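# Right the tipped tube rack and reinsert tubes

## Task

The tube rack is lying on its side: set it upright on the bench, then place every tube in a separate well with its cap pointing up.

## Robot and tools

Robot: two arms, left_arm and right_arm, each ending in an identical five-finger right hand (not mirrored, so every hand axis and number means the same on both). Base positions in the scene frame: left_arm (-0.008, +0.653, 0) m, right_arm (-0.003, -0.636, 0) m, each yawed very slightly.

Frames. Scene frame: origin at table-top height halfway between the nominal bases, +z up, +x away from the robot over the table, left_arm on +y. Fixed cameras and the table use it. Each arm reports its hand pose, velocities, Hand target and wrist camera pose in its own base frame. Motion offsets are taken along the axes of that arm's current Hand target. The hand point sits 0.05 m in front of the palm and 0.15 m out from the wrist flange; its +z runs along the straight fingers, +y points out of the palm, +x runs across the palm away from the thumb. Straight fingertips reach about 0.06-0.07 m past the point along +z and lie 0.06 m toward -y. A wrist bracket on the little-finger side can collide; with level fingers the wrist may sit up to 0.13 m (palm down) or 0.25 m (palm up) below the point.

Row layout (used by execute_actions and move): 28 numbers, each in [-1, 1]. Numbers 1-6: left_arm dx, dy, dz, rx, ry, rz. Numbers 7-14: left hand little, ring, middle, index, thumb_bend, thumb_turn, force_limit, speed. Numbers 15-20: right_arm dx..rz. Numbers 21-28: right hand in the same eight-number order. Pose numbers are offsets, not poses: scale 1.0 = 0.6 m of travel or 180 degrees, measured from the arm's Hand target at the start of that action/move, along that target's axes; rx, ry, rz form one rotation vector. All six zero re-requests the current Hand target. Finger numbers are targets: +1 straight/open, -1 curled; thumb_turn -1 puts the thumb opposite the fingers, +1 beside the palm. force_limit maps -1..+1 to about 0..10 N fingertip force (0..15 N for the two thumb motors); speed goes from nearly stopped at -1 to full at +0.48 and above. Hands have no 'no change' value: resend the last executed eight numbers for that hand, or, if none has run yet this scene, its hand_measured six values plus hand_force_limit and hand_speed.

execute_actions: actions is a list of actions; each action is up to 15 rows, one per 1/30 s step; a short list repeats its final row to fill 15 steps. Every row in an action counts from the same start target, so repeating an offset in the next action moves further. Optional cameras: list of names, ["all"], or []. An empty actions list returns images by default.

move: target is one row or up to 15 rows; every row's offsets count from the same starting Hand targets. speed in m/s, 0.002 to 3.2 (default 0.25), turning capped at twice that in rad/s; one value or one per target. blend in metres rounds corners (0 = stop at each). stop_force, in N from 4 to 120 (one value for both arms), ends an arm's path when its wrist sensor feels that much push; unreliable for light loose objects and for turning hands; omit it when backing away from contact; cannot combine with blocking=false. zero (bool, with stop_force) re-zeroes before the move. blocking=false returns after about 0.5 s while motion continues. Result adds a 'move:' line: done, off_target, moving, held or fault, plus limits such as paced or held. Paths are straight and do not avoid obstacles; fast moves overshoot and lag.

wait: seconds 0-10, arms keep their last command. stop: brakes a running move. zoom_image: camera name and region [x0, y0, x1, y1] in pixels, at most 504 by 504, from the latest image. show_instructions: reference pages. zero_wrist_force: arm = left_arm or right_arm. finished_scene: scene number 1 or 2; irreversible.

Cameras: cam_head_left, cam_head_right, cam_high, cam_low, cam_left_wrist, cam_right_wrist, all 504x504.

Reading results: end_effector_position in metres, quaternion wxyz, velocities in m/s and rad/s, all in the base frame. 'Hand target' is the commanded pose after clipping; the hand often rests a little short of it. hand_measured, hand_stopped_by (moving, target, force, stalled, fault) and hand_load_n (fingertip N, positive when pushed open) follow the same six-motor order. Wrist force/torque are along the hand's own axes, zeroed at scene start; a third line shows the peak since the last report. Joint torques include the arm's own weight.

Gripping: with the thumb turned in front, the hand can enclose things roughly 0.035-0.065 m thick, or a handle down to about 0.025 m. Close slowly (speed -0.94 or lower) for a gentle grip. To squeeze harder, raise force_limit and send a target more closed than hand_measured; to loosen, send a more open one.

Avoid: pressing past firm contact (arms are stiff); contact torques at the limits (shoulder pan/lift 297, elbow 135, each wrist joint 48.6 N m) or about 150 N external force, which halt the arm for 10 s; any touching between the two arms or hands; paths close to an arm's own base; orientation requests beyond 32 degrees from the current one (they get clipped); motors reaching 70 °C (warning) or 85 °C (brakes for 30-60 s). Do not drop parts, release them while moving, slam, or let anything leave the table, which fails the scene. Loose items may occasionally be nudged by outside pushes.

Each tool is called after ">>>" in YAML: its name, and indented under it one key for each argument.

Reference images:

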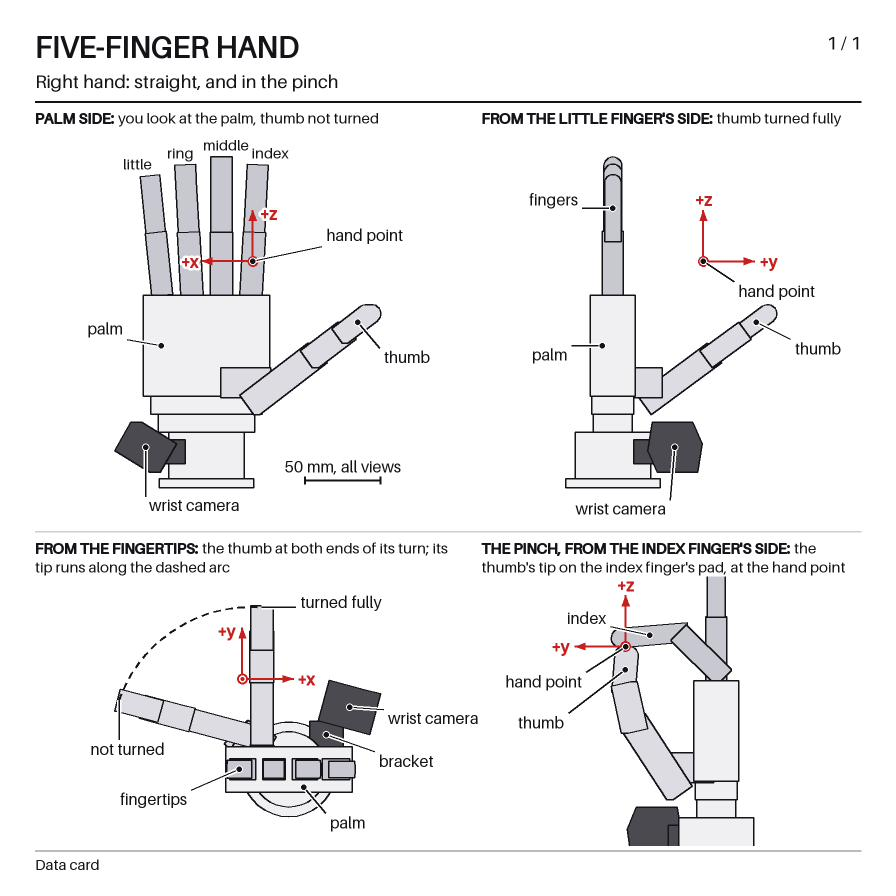

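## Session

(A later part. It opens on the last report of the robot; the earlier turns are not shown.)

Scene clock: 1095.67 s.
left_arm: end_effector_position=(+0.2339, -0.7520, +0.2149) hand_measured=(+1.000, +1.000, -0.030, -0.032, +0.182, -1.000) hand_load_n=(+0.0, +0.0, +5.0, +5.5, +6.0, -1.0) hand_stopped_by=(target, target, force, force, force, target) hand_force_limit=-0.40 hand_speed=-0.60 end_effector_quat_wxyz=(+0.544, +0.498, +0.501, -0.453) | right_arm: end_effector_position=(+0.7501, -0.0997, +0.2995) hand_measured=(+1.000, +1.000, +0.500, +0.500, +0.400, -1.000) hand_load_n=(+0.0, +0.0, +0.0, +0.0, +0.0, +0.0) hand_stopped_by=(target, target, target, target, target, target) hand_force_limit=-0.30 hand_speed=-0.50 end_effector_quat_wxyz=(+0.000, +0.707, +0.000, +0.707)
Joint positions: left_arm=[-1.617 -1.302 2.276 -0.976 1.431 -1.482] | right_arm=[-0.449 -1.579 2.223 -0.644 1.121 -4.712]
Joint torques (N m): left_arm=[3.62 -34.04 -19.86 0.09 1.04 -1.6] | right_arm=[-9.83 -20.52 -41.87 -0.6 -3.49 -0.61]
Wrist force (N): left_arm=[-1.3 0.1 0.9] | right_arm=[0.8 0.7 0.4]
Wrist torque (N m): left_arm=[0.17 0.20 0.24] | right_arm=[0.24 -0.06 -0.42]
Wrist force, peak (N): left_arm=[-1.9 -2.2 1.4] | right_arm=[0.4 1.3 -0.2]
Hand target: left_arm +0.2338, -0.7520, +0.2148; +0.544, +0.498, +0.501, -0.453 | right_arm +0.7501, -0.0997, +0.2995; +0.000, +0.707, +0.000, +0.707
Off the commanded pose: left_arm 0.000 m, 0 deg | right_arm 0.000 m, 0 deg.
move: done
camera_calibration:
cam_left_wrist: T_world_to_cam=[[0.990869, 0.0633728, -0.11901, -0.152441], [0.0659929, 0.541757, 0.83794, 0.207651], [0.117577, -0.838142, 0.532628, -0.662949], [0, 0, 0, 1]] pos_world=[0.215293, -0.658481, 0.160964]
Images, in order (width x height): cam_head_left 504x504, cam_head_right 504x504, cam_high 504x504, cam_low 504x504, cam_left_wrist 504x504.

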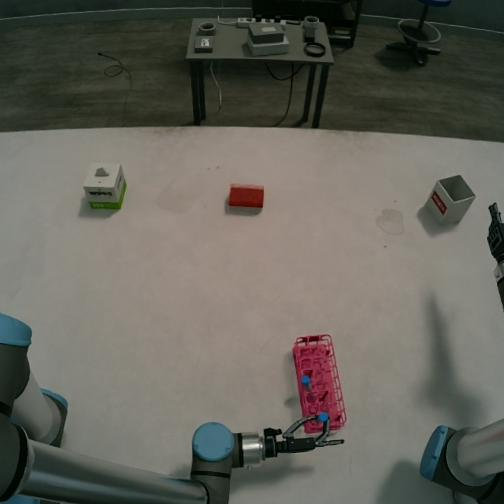

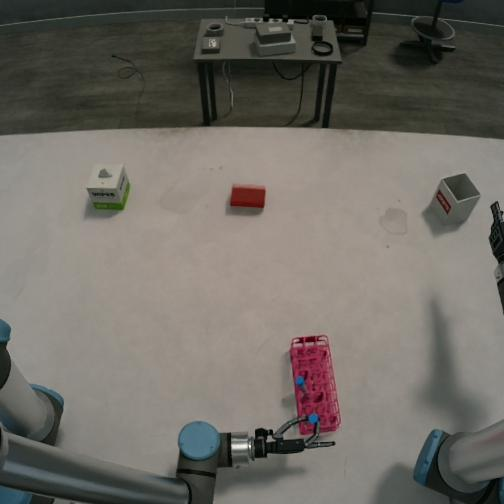

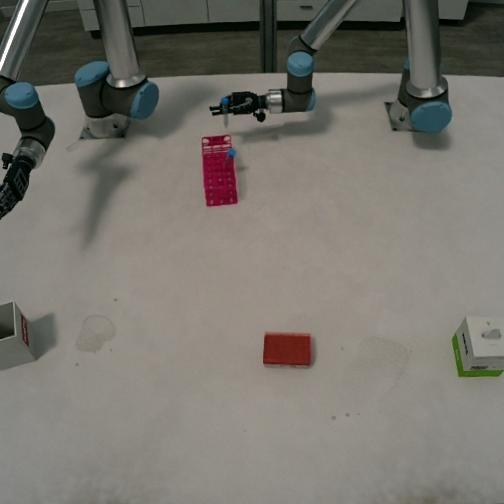

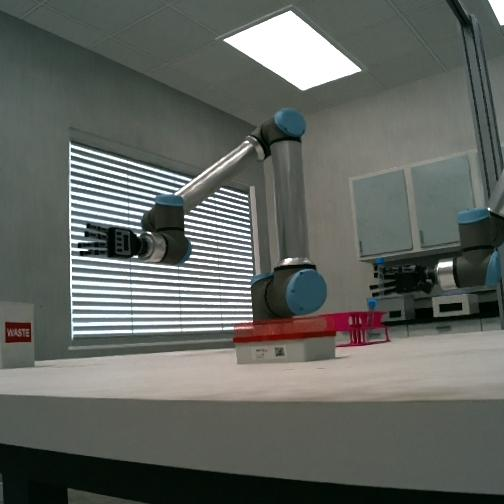

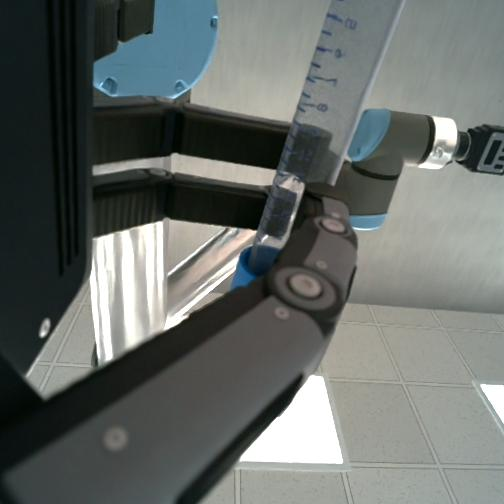

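>>> move:
  target:
    - [0.0475,0.026,0.0003,0,0,-0.012,1,1,-0.45,-0.3,0.18,-1,-0.4,-0.6,0,0,0,0,0,0,1,1,0.5,0.5,0.4,-1,-0.3,-0.5]
  speed: [0.08]
  stop_force: 6
  cameras: ["cam_head_left","cam_high","cam_low"]

>>> zoom_image:
  camera: "cam_low"
  region: [340, 260, 420, 350]

>>> zoom_image:
  camera: "cam_high"
  region: [195, 100, 255, 160]

>>> zoom_image:
  camera: "cam_head_left"
  region: [280, 370, 360, 450]

Scene clock: 1121.17 s.
left_arm: end_effector_position=(+0.2518, -0.7505, +0.1878) hand_measured=(+1.000, +1.000, -0.030, -0.032, +0.182, -1.000) hand_load_n=(+0.0, +0.0, +5.0, +5.0, +5.5, -1.0) hand_stopped_by=(target, target, force, force, force, target) hand_force_limit=-0.40 hand_speed=-0.60 end_effector_quat_wxyz=(+0.535, +0.489, +0.511, -0.463) | right_arm: end_effector_position=(+0.7501, -0.0997, +0.2995) hand_measured=(+1.000, +1.000, +0.500, +0.500, +0.400, -1.000) hand_load_n=(+0.0, +0.0, +0.0, +0.0, +0.0, +0.5) hand_stopped_by=(target, target, target, target, target, target) hand_force_limit=-0.30 hand_speed=-0.50 end_effector_quat_wxyz=(+0.000, +0.707, +0.000, +0.707)
Joint positions: left_arm=[-1.583 -1.252 2.279 -1.028 1.465 -1.52] | right_arm=[-0.449 -1.579 2.223 -0.644 1.121 -4.712]
Joint torques (N m): left_arm=[-21.11 -69.17 -41.64 -2.73 -3.23 2.52] | right_arm=[-8.77 -20.94 -42.05 -0.77 -3.53 -0.77]
Wrist force (N): left_arm=[-1.2 -0.1 0.4] | right_arm=[0.8 0.3 0.2]
Wrist torque (N m): left_arm=[0.16 0.18 0.25] | right_arm=[0.19 -0.04 -0.43]
Wrist force, peak (N): left_arm=[-1.8 -0.4 0.8] | right_arm=[0.7 0.9 0.8]
Hand target: left_arm +0.2518, -0.7505, +0.1878; +0.535, +0.489, +0.511, -0.463 | right_arm +0.7501, -0.0997, +0.2995; +0.000, +0.707, +0.000, +0.707
Off the commanded pose: left_arm 0.000 m, 0 deg | right_arm 0.000 m, 0 deg.
move: done
Images, in order (width x height): cam_head_left 504x504, cam_high 504x504, cam_low 504x504.

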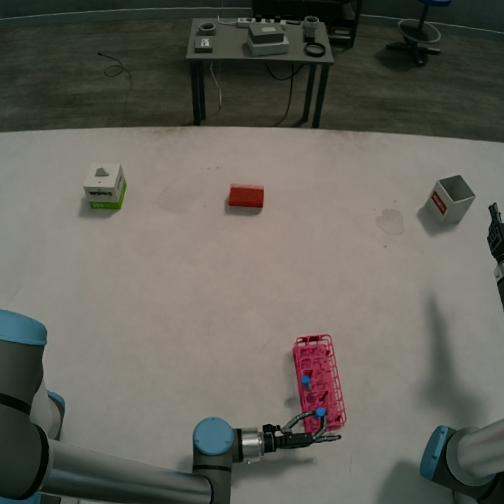

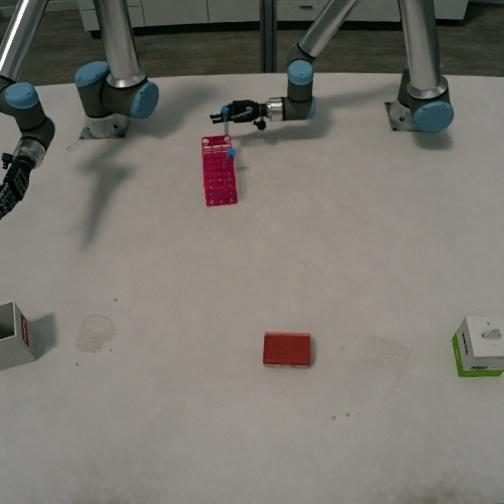

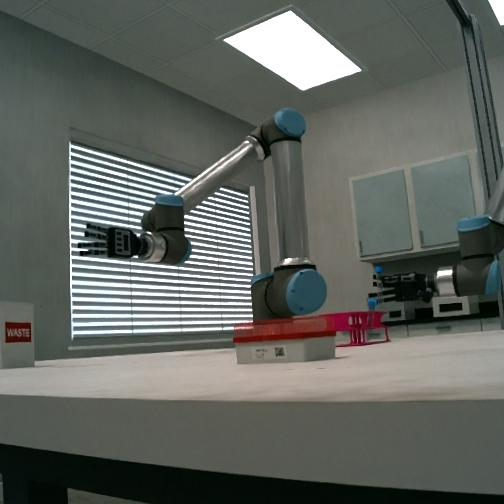

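Scaled by 5.600 from the camera's 504x504 image, which has a finer 720x720 frame.

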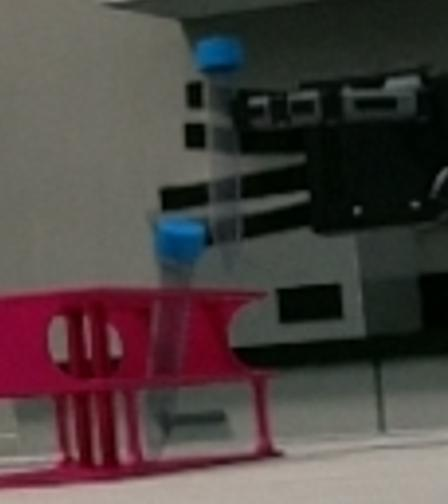

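Scaled by 8.400 from the camera's 504x504 image, which has a finer 720x720 frame.

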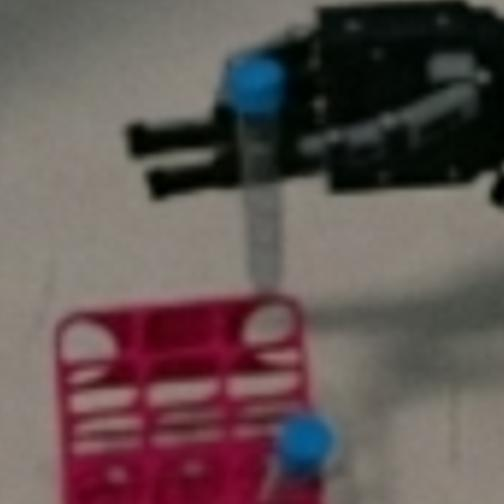

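Scaled by 6.300 from the camera's 504x504 image, which has a finer 720x720 frame.

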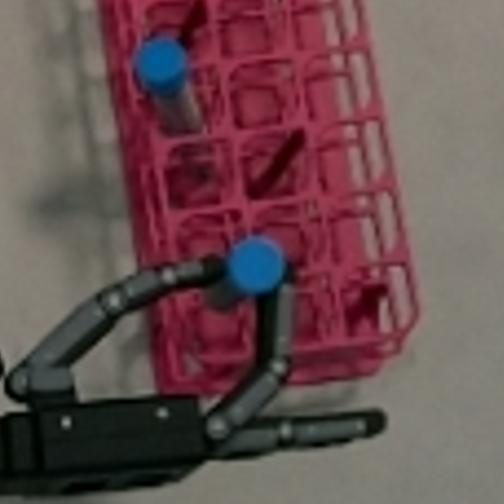

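>>> move:
  target:
    - [0.0004,0.008,0.0041,0,0,0,1,1,-0.45,-0.3,0.18,-1,-0.4,-0.6,0,0,0,0,0,0,1,1,0.5,0.5,0.4,-1,-0.3,-0.5]
    - [0.0753,0.0043,0.0041,0,0,0,1,1,-0.45,-0.3,0.18,-1,-0.4,-0.6,0,0,0,0,0,0,1,1,0.5,0.5,0.4,-1,-0.3,-0.5]
  speed: [0.03,0.03]
  stop_force: 4
  cameras: ["cam_head_left","cam_high","cam_low"]

>>> zoom_image:
  camera: "cam_low"
  region: [340, 270, 420, 350]

>>> zoom_image:
  camera: "cam_high"
  region: [195, 110, 255, 170]

>>> zoom_image:
  camera: "cam_head_left"
  region: [280, 370, 360, 450]

Scene clock: 1140.67 s.
left_arm: end_effector_position=(+0.2568, -0.7525, +0.1428) hand_measured=(+1.000, +1.000, -0.030, -0.032, +0.182, -1.000) hand_load_n=(+0.0, +0.0, +5.0, +5.5, +5.5, -1.0) hand_stopped_by=(target, target, force, force, force, target) hand_force_limit=-0.40 hand_speed=-0.60 end_effector_quat_wxyz=(+0.535, +0.489, +0.511, -0.463) | right_arm: end_effector_position=(+0.7501, -0.0997, +0.2995) hand_measured=(+1.000, +1.000, +0.500, +0.500, +0.400, -1.000) hand_load_n=(+0.0, +0.0, +0.0, +0.0, +0.0, +0.0) hand_stopped_by=(target, target, target, target, target, target) hand_force_limit=-0.30 hand_speed=-0.50 end_effector_quat_wxyz=(+0.000, +0.707, +0.000, +0.707)
Joint positions: left_arm=[-1.572 -1.163 2.284 -1.122 1.475 -1.52] | right_arm=[-0.449 -1.579 2.223 -0.644 1.121 -4.712]
Joint torques (N m): left_arm=[10.75 -73.09 -30.68 -0.04 3.27 -1.05] | right_arm=[-8.59 -21.35 -41.94 -0.76 -3.43 -0.55]
Wrist force (N): left_arm=[-1.1 -0.2 0.3] | right_arm=[1.0 0.0 0.0]
Wrist torque (N m): left_arm=[0.16 0.14 0.25] | right_arm=[0.18 -0.07 -0.42]
Wrist force, peak (N): left_arm=[-1.8 0.7 0.4] | right_arm=[0.7 0.9 0.8]
Hand target: left_arm +0.2569, -0.7526, +0.1428; +0.535, +0.489, +0.511, -0.463 | right_arm +0.7501, -0.0997, +0.2995; +0.000, +0.707, +0.000, +0.707
Off the commanded pose: left_arm 0.000 m, 0 deg | right_arm 0.000 m, 0 deg.
move: done
Images, in order (width x height): cam_head_left 504x504, cam_high 504x504, cam_low 504x504.

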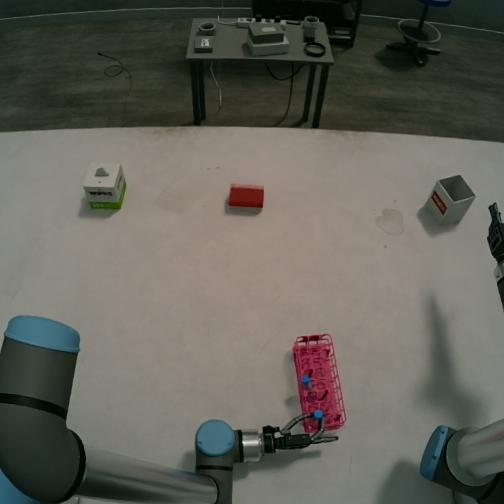

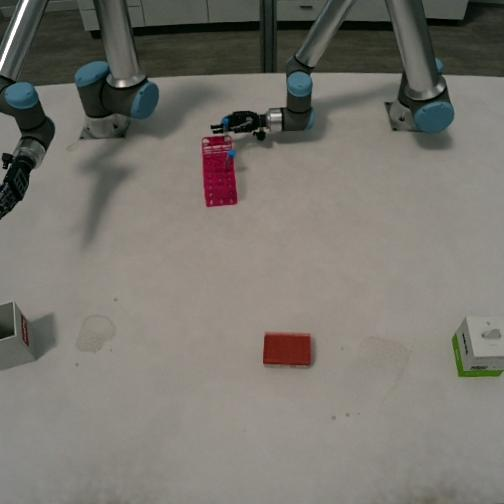

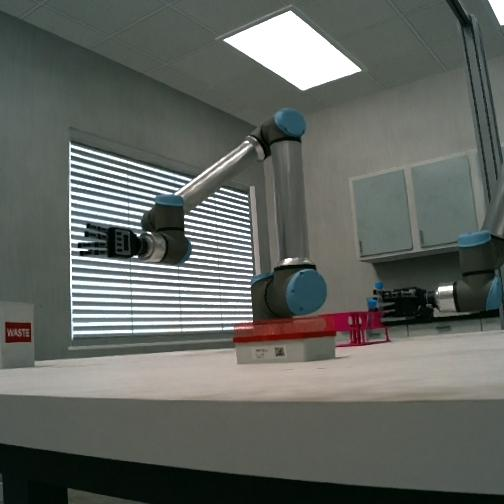

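Scaled by 6.300 from the camera's 504x504 image, which has a finer 720x720 frame.

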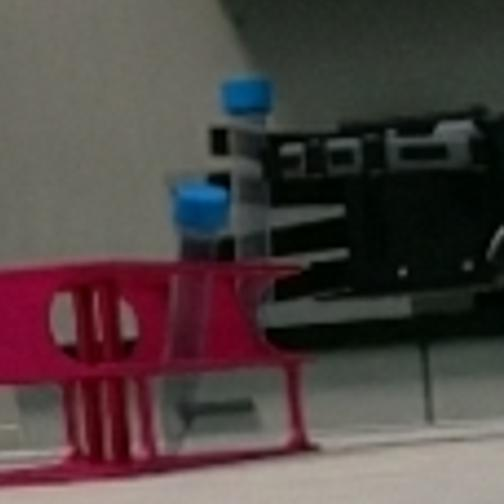

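Scaled by 8.400 from the camera's 504x504 image, which has a finer 720x720 frame.

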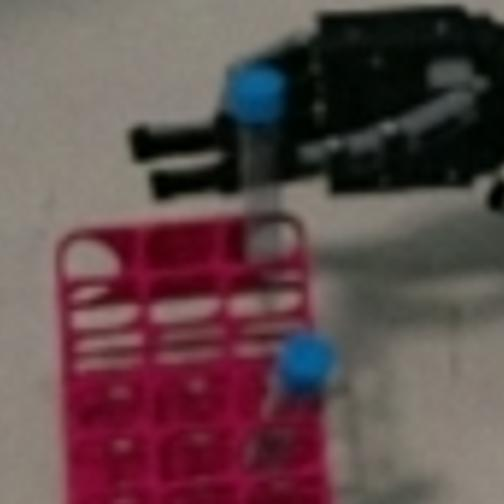

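Scaled by 6.300 from the camera's 504x504 image, which has a finer 720x720 frame.

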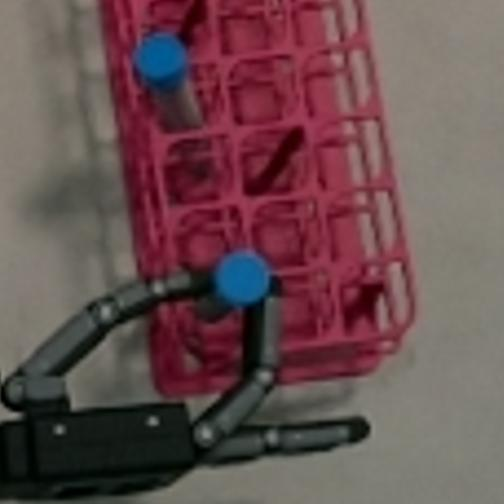

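>>> move:
  target:
    - [0.0513,-0.0026,0,0,0,0,1,1,-0.45,-0.3,0.18,-1,-0.4,-0.6,0,0,0,0,0,0,1,1,0.5,0.5,0.4,-1,-0.3,-0.5]
  speed: [0.03]
  stop_force: 4
  cameras: ["cam_head_left","cam_high","cam_low","cam_left_wrist"]

>>> zoom_image:
  camera: "cam_low"
  region: [340, 270, 420, 350]

>>> zoom_image:
  camera: "cam_high"
  region: [195, 110, 255, 170]

Scene clock: 1146.73 s.
left_arm: end_effector_position=(+0.2569, -0.7526, +0.1130) hand_measured=(+1.000, +1.000, -0.030, -0.032, +0.182, -1.000) hand_load_n=(+0.0, +0.0, +5.0, +5.0, +5.5, -1.0) hand_stopped_by=(target, target, force, force, force, target) hand_force_limit=-0.40 hand_speed=-0.60 end_effector_quat_wxyz=(+0.535, +0.489, +0.511, -0.463) | right_arm: end_effector_position=(+0.7501, -0.0997, +0.2995) hand_measured=(+1.000, +1.000, +0.500, +0.500, +0.400, -1.000) hand_load_n=(+0.0, +0.0, +0.0, +0.0, +0.0, +0.0) hand_stopped_by=(target, target, target, target, target, target) hand_force_limit=-0.30 hand_speed=-0.50 end_effector_quat_wxyz=(+0.000, +0.707, +0.000, +0.707)
Joint positions: left_arm=[-1.572 -1.104 2.287 -1.184 1.475 -1.52] | right_arm=[-0.449 -1.579 2.223 -0.644 1.121 -4.712]
Joint torques (N m): left_arm=[13.43 -58.15 -11.64 -4.1 2.61 -0.44] | right_arm=[-9.07 -22 -41.95 -0.92 -3.42 -0.49]
Wrist force (N): left_arm=[-3.5 0.2 0.7] | right_arm=[0.3 0.8 0.1]
Wrist torque (N m): left_arm=[0.20 0.31 0.15] | right_arm=[0.28 0.03 -0.45]
Wrist force, peak (N): left_arm=[-15.0 -1.8 -0.2] | right_arm=[0.7 1.4 -0.4]
Hand target: left_arm +0.2569, -0.7526, +0.1130; +0.535, +0.489, +0.511, -0.463 (not the last commanded pose) | right_arm +0.7501, -0.0997, +0.2995; +0.000, +0.707, +0.000, +0.707
Off the commanded pose: left_arm 0.001 m, 0 deg | right_arm 0.000 m, 0 deg.
move: contact (left_arm)
camera_calibration:
cam_left_wrist: T_world_to_cam=[[0.985703, 0.0628649, -0.156322, -0.182196], [0.0973955, 0.544482, 0.833099, 0.286415], [0.137487, -0.836413, 0.530575, -0.615457], [0, 0, 0, 1]] pos_world=[0.236313, -0.659271, 0.059453]
Images, in order (width x height): cam_head_left 504x504, cam_high 504x504, cam_low 504x504, cam_left_wrist 504x504.

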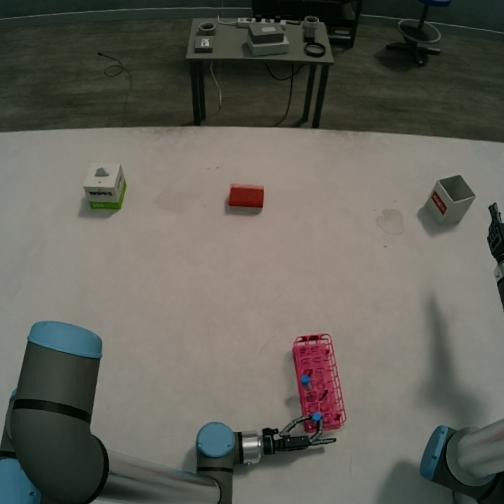

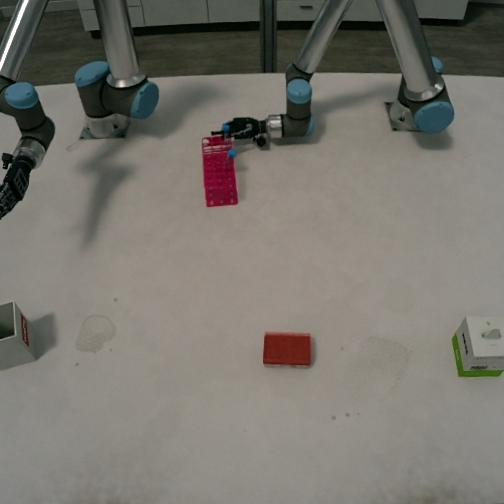

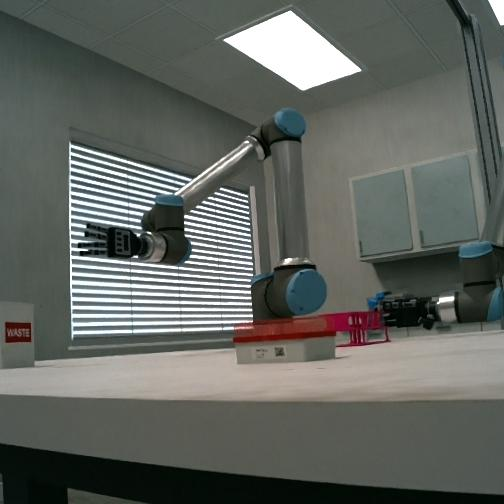

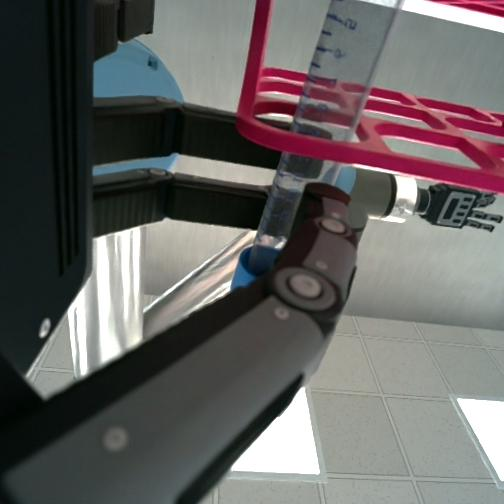

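Scaled by 6.300 from the camera's 504x504 image, which has a finer 720x720 frame.

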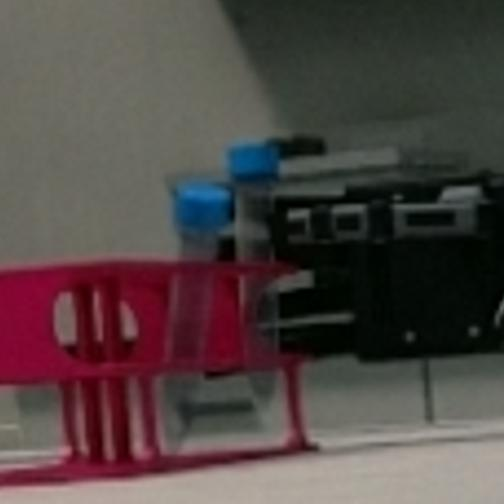

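Scaled by 8.400 from the camera's 504x504 image, which has a finer 720x720 frame.

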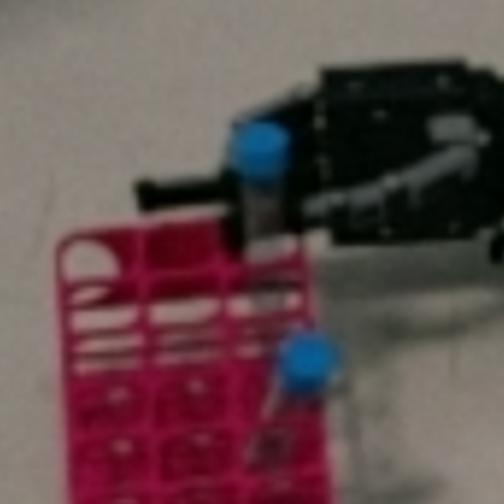

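>>> move:
  target:
    - [-0.0033,0,0,0,0,0,1,1,-0.45,-0.3,0.18,-1,-0.4,-0.6,0,0,0,0,0,0,1,1,0.5,0.5,0.4,-1,-0.3,-0.5]
    - [-0.0033,0,0,0,0,0,1,1,1,-0.3,0.18,-1,-0.4,-0.7,0,0,0,0,0,0,1,1,0.5,0.5,0.4,-1,-0.3,-0.5]
  speed: [0.03]
  cameras: []

>>> move:
  target:
    - [0.0167,-0.0008,0,0,0,0,1,1,1,-0.3,0.18,-1,-0.4,-0.7,0,0,0,0,0,0,1,1,0.5,0.5,0.4,-1,-0.3,-0.5]
  speed: [0.02]
  stop_force: 4
  cameras: ["cam_low","cam_left_wrist"]

>>> zoom_image:
  camera: "cam_low"
  region: [340, 270, 420, 350]

speed must be one number or one for each of the 2 targets, got a list of 1; nothing of the call was run

not run: a call was refused earlier in this reply.

Scaled by 6.300 from the camera's 504x504 image, which has a finer 720x720 frame.

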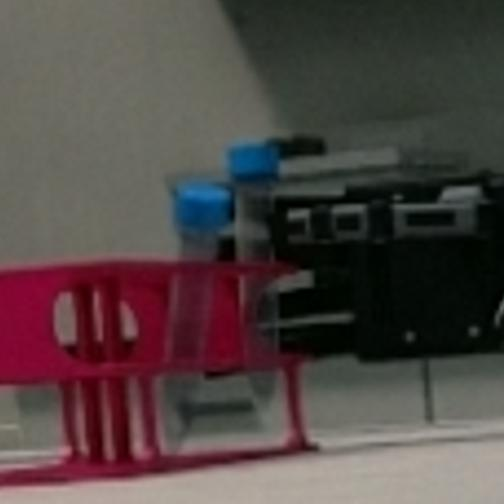

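>>> move:
  target:
    - [-0.0033,0,0,0,0,0,1,1,-0.45,-0.3,0.18,-1,-0.4,-0.6,0,0,0,0,0,0,1,1,0.5,0.5,0.4,-1,-0.3,-0.5]
    - [-0.0033,0,0,0,0,0,1,1,1,-0.3,0.18,-1,-0.4,-0.7,0,0,0,0,0,0,1,1,0.5,0.5,0.4,-1,-0.3,-0.5]
  speed: 0.03
  cameras: []

>>> move:
  target:
    - [0.0167,-0.0008,0,0,0,0,1,1,1,-0.3,0.18,-1,-0.4,-0.7,0,0,0,0,0,0,1,1,0.5,0.5,0.4,-1,-0.3,-0.5]
  speed: 0.02
  stop_force: 4
  cameras: ["cam_low","cam_left_wrist"]

>>> zoom_image:
  camera: "cam_low"
  region: [340, 270, 420, 350]

Scene clock: 1160.83 s.
left_arm: end_effector_position=(+0.2568, -0.7526, +0.1150) hand_measured=(+1.000, +1.000, +1.000, -0.032, +0.182, -1.000) hand_load_n=(+0.0, +0.0, +0.0, +4.5, +2.5, -2.5) hand_stopped_by=(target, target, target, force, force, target) hand_force_limit=-0.40 hand_speed=-0.70 end_effector_quat_wxyz=(+0.535, +0.489, +0.511, -0.463) | right_arm: end_effector_position=(+0.7501, -0.0997, +0.2995) hand_measured=(+1.000, +1.000, +0.500, +0.500, +0.400, -1.000) hand_load_n=(+0.0, +0.0, +0.0, +0.0, +0.0, +0.0) hand_stopped_by=(target, target, target, target, target, target) hand_force_limit=-0.30 hand_speed=-0.50 end_effector_quat_wxyz=(+0.000, +0.707, +0.000, +0.707)
Joint positions: left_arm=[-1.572 -1.108 2.287 -1.18 1.475 -1.52] | right_arm=[-0.449 -1.579 2.223 -0.644 1.121 -4.712]
Joint torques (N m): left_arm=[-21.5 -37.74 -34.5 -3.49 -2.84 -0.88] | right_arm=[-7.83 -20.96 -41.74 -1.13 -3.53 -0.64]
Wrist force (N): left_arm=[-2.5 0.1 0.2] | right_arm=[0.9 0.4 -0.1]
Wrist torque (N m): left_arm=[0.21 0.37 0.17] | right_arm=[0.24 -0.06 -0.42]
Wrist force, peak (N): left_arm=[-4.0 0.2 0.8] | right_arm=[0.7 1.5 -0.4]
Hand target: left_arm +0.2568, -0.7526, +0.1150; +0.535, +0.489, +0.511, -0.463 | right_arm +0.7501, -0.0997, +0.2995; +0.000, +0.707, +0.000, +0.707
Off the commanded pose: left_arm 0.000 m, 0 deg | right_arm 0.000 m, 0 deg.
move: done
No camera images: "cameras" was empty.

Scene clock: 1162.43 s.
left_arm: end_effector_position=(+0.2568, -0.7526, +0.1050) hand_measured=(+1.000, +1.000, +1.000, -0.032, +0.182, -1.000) hand_load_n=(+0.0, +0.0, +0.0, +4.5, +2.5, -2.5) hand_stopped_by=(target, target, target, force, force, target) hand_force_limit=-0.40 hand_speed=-0.70 end_effector_quat_wxyz=(+0.535, +0.489, +0.511, -0.463) | right_arm: end_effector_position=(+0.7501, -0.0997, +0.2995) hand_measured=(+1.000, +1.000, +0.500, +0.500, +0.400, -1.000) hand_load_n=(+0.0, +0.0, +0.0, +0.0, +0.0, +0.0) hand_stopped_by=(target, target, target, target, target, target) hand_force_limit=-0.30 hand_speed=-0.50 end_effector_quat_wxyz=(+0.000, +0.707, +0.000, +0.707)
Joint positions: left_arm=[-1.572 -1.088 2.288 -1.201 1.475 -1.52] | right_arm=[-0.449 -1.579 2.223 -0.644 1.121 -4.712]
Joint torques (N m): left_arm=[12.94 -76.1 -4.89 0.54 3.43 -0.93] | right_arm=[-6.9 -22.25 -42.06 -1.08 -3.41 -0.69]
Wrist force (N): left_arm=[-2.5 0.1 0.8] | right_arm=[0.3 1.0 -0.2]
Wrist torque (N m): left_arm=[0.17 0.36 0.16] | right_arm=[0.32 0.04 -0.44]
Wrist force, peak (N): left_arm=[-3.6 0.0 0.4] | right_arm=[1.1 0.7 -0.1]
Hand target: left_arm +0.2568, -0.7526, +0.1050; +0.535, +0.489, +0.511, -0.463 | right_arm +0.7501, -0.0997, +0.2995; +0.000, +0.707, +0.000, +0.707
Off the commanded pose: left_arm 0.000 m, 0 deg | right_arm 0.000 m, 0 deg.
move: done
camera_calibration:
cam_left_wrist: T_world_to_cam=[[0.985715, 0.0627799, -0.156287, -0.183407], [0.0974047, 0.544521, 0.833072, 0.293114], [0.137402, -0.836394, 0.530627, -0.611169], [0, 0, 0, 1]] pos_world=[0.236212, -0.659271, 0.0514534]
Images, in order (width x height): cam_low 504x504, cam_left_wrist 504x504.

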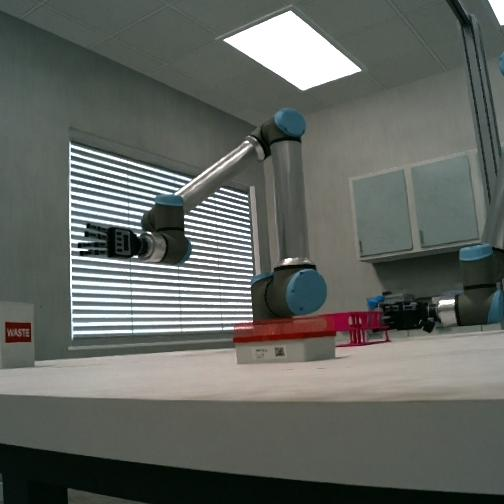

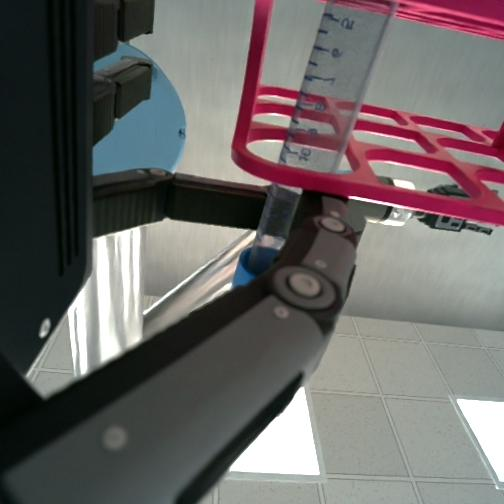

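Scaled by 6.300 from the camera's 504x504 image, which has a finer 720x720 frame.

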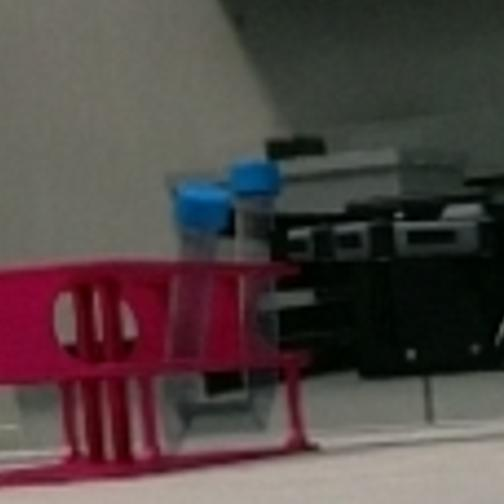

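>>> move:
  target:
    - [0,0,0,0,0,0,1,1,1,0.1,0.25,-1,-0.4,-0.93,0,0,0,0,0,0,1,1,0.5,0.5,0.4,-1,-0.3,-0.5]
    - [0,0,0,0,0,0,1,1,1,1,0.8,-1,-0.4,-0.6,0,0,0,0,0,0,1,1,0.5,0.5,0.4,-1,-0.3,-0.5]
  speed: 0.03
  cameras: ["cam_low","cam_left_wrist","cam_head_left","cam_high"]

>>> zoom_image:
  camera: "cam_low"
  region: [340, 270, 420, 350]

>>> zoom_image:
  camera: "cam_head_left"
  region: [280, 370, 360, 450]

Scene clock: 1169.57 s.
left_arm: end_effector_position=(+0.2568, -0.7526, +0.1050) hand_measured=(+1.000, +1.000, +1.000, +1.000, +0.800, -1.000) hand_load_n=(+0.0, +0.0, +0.0, +0.0, +0.0, +0.0) hand_stopped_by=(target, target, target, target, target, target) hand_force_limit=-0.40 hand_speed=-0.60 end_effector_quat_wxyz=(+0.535, +0.489, +0.511, -0.463) | right_arm: end_effector_position=(+0.7501, -0.0997, +0.2995) hand_measured=(+1.000, +1.000, +0.500, +0.500, +0.400, -1.000) hand_load_n=(+0.0, +0.0, +0.0, +0.0, +0.0, +0.0) hand_stopped_by=(target, target, target, target, target, target) hand_force_limit=-0.30 hand_speed=-0.50 end_effector_quat_wxyz=(+0.000, +0.707, +0.000, +0.707)
Joint positions: left_arm=[-1.572 -1.088 2.288 -1.201 1.475 -1.52] | right_arm=[-0.449 -1.579 2.223 -0.644 1.121 -4.712]
Joint torques (N m): left_arm=[17.86 -69.35 -6.42 -0.63 3.2 -1.05] | right_arm=[-8.72 -23.51 -41.77 -1.2 -3.24 -0.84]
Wrist force (N): left_arm=[-2.6 0.4 0.3] | right_arm=[0.6 1.0 0.3]
Wrist torque (N m): left_arm=[0.25 0.37 0.18] | right_arm=[0.30 -0.02 -0.43]
Wrist force, peak (N): left_arm=[-2.9 0.3 0.5] | right_arm=[0.9 1.3 0.3]
Hand target: left_arm +0.2568, -0.7526, +0.1050; +0.535, +0.489, +0.511, -0.463 | right_arm +0.7501, -0.0997, +0.2995; +0.000, +0.707, +0.000, +0.707
Off the commanded pose: left_arm 0.000 m, 0 deg | right_arm 0.000 m, 0 deg.
move: done
camera_calibration:
cam_left_wrist: T_world_to_cam=[[0.9857, 0.0628582, -0.156345, -0.18335], [0.0974107, 0.54453, 0.833066, 0.293119], [0.1375, -0.836383, 0.53062, -0.611184], [0, 0, 0, 1]] pos_world=[0.236213, -0.659271, 0.0514532]
Images, in order (width x height): cam_head_left 504x504, cam_high 504x504, cam_low 504x504, cam_left_wrist 504x504.

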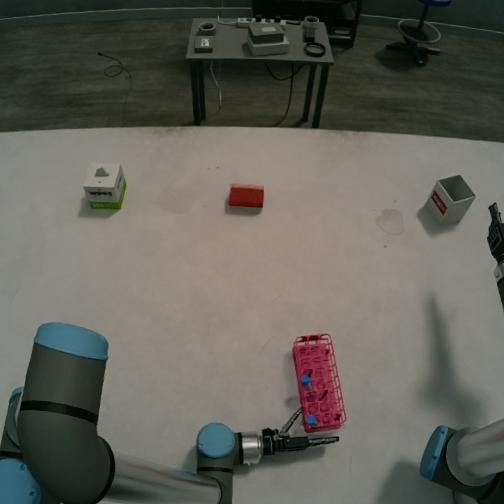

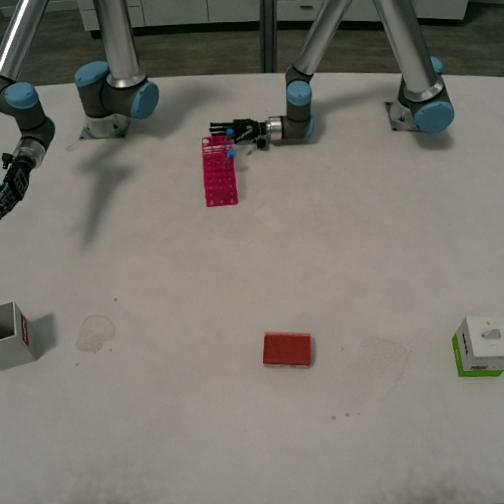

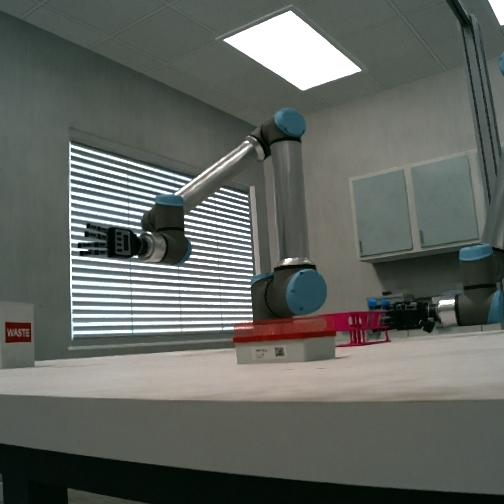

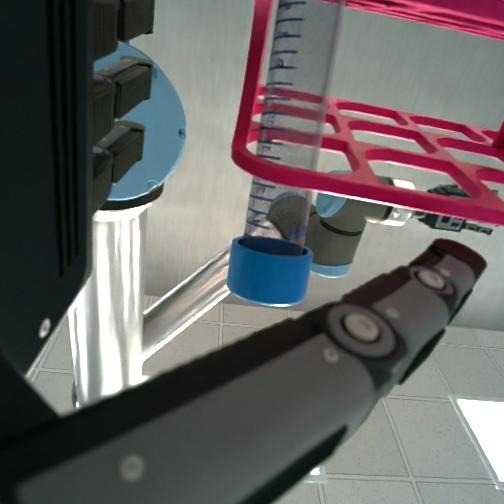

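Scaled by 6.300 from the camera's 504x504 image, which has a finer 720x720 frame.

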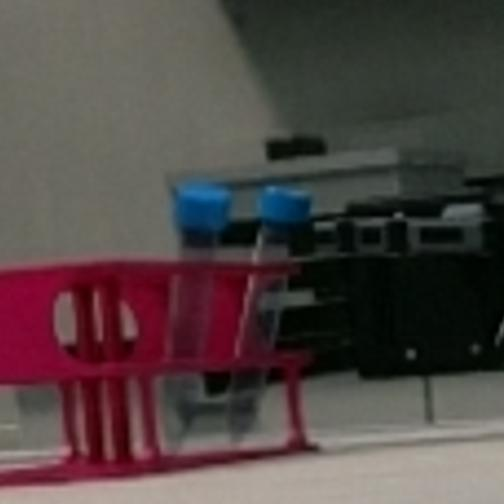

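Scaled by 6.300 from the camera's 504x504 image, which has a finer 720x720 frame.

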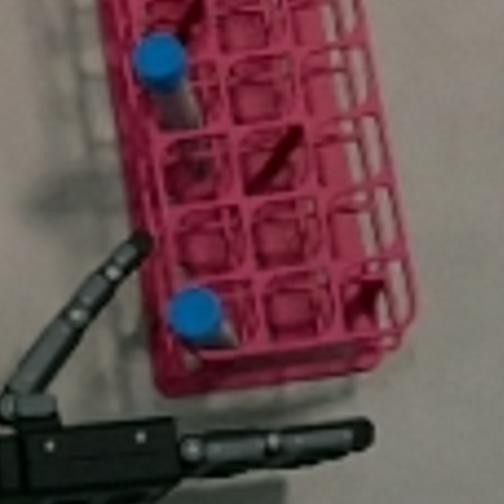

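>>> move:
  target:
    - [0,-0.15,0,0,0,0,1,1,1,1,0.8,-1,-0.4,-0.6,0,0,0,0,0,0,1,1,0.5,0.5,0.4,-1,-0.3,-0.5]
    - [-0.25,-0.18,-0.1,0,0,0,1,1,1,1,0.8,-1,-0.4,-0.6,0,0,0,0,0,0,1,1,0.5,0.5,0.4,-1,-0.3,-0.5]
  speed: [0.1,0.2]
  stop_force: 8
  cameras: ["cam_low","cam_head_left","cam_high"]

>>> zoom_image:
  camera: "cam_head_left"
  region: [250, 320, 370, 450]

>>> zoom_image:
  camera: "cam_low"
  region: [320, 270, 420, 370]

Scene clock: 1177.20 s.
left_arm: end_effector_position=(+0.1362, -0.7036, +0.2492) hand_measured=(+1.000, +1.000, +1.000, +1.000, +0.800, -1.000) hand_load_n=(+0.0, +0.0, +0.0, +0.0, +0.0, -0.5) hand_stopped_by=(target, target, target, target, target, target) hand_force_limit=-0.40 hand_speed=-0.60 end_effector_quat_wxyz=(+0.535, +0.489, +0.511, -0.463) | right_arm: end_effector_position=(+0.7501, -0.0997, +0.2995) hand_measured=(+1.000, +1.000, +0.500, +0.500, +0.400, -1.000) hand_load_n=(+0.0, +0.0, +0.0, +0.0, +0.0, +0.0) hand_stopped_by=(target, target, target, target, target, target) hand_force_limit=-0.30 hand_speed=-0.50 end_effector_quat_wxyz=(+0.000, +0.707, +0.000, +0.707)
Joint positions: left_arm=[-1.853 -1.465 2.386 -0.922 1.194 -1.52] | right_arm=[-0.449 -1.579 2.223 -0.644 1.121 -4.712]
Joint torques (N m): left_arm=[17.51 -51.12 -46.61 0.07 3.97 -1.95] | right_arm=[-6.38 -23.82 -42.17 -1.37 -3.18 -0.67]
Wrist force (N): left_arm=[-2.2 0.6 0.4] | right_arm=[0.9 0.4 -0.1]
Wrist torque (N m): left_arm=[0.24 0.32 0.10] | right_arm=[0.25 -0.06 -0.42]
Wrist force, peak (N): left_arm=[-4.5 0.1 0.0] | right_arm=[0.7 1.5 0.2]
Hand target: left_arm +0.1362, -0.7036, +0.2492; +0.535, +0.489, +0.511, -0.463 | right_arm +0.7501, -0.0997, +0.2995; +0.000, +0.707, +0.000, +0.707
Off the commanded pose: left_arm 0.000 m, 0 deg | right_arm 0.000 m, 0 deg.
move: done
Images, in order (width x height): cam_head_left 504x504, cam_high 504x504, cam_low 504x504.

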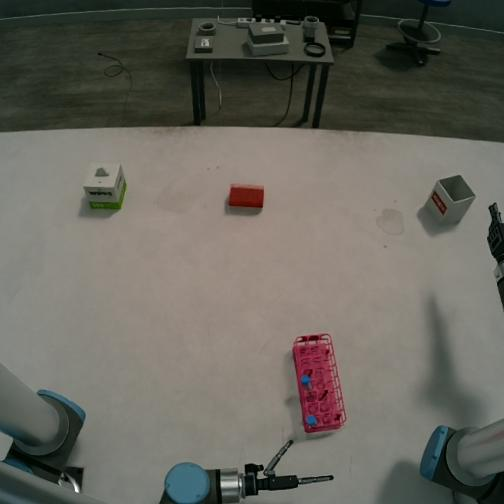

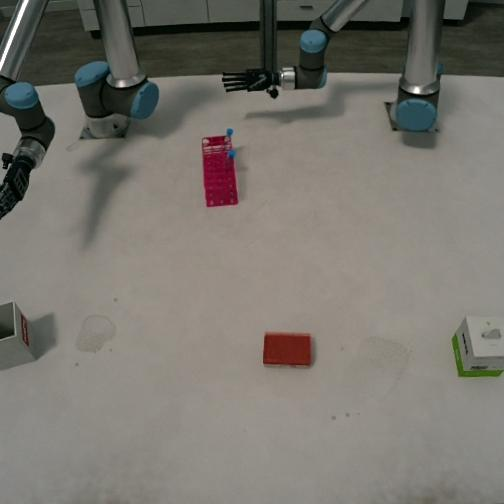

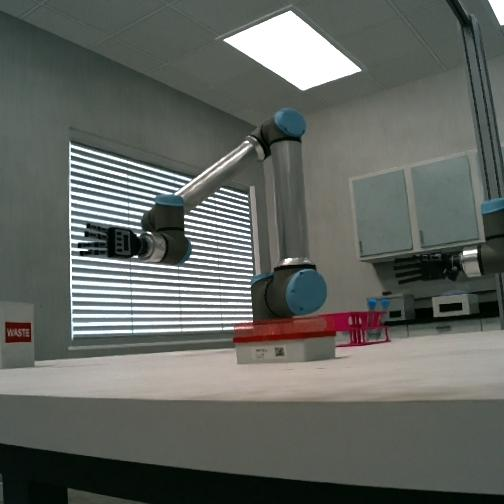

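Scaled by 3.877 from the camera's 504x504 image, which has a finer 720x720 frame.

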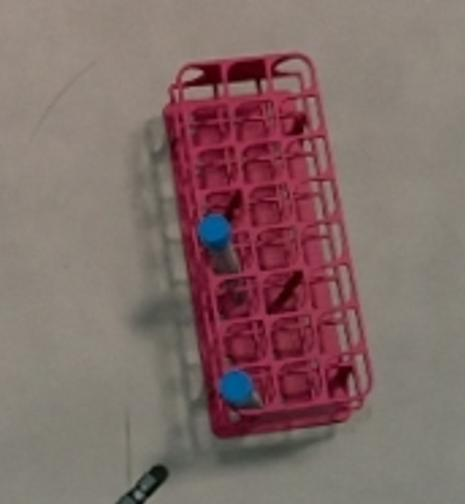

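Scaled by 5.040 from the camera's 504x504 image, which has a finer 720x720 frame.

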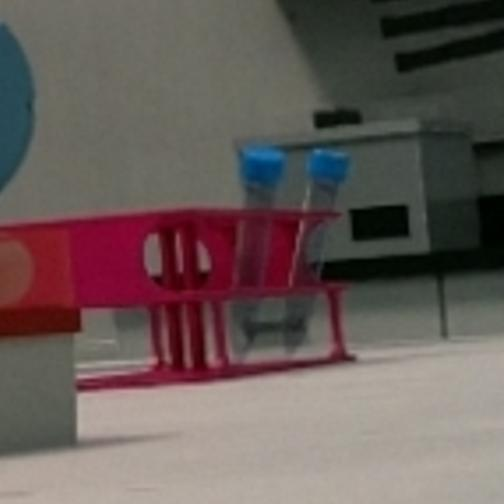

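>>> finished_scene:
  scene: 1

The scene is finished: the task was done.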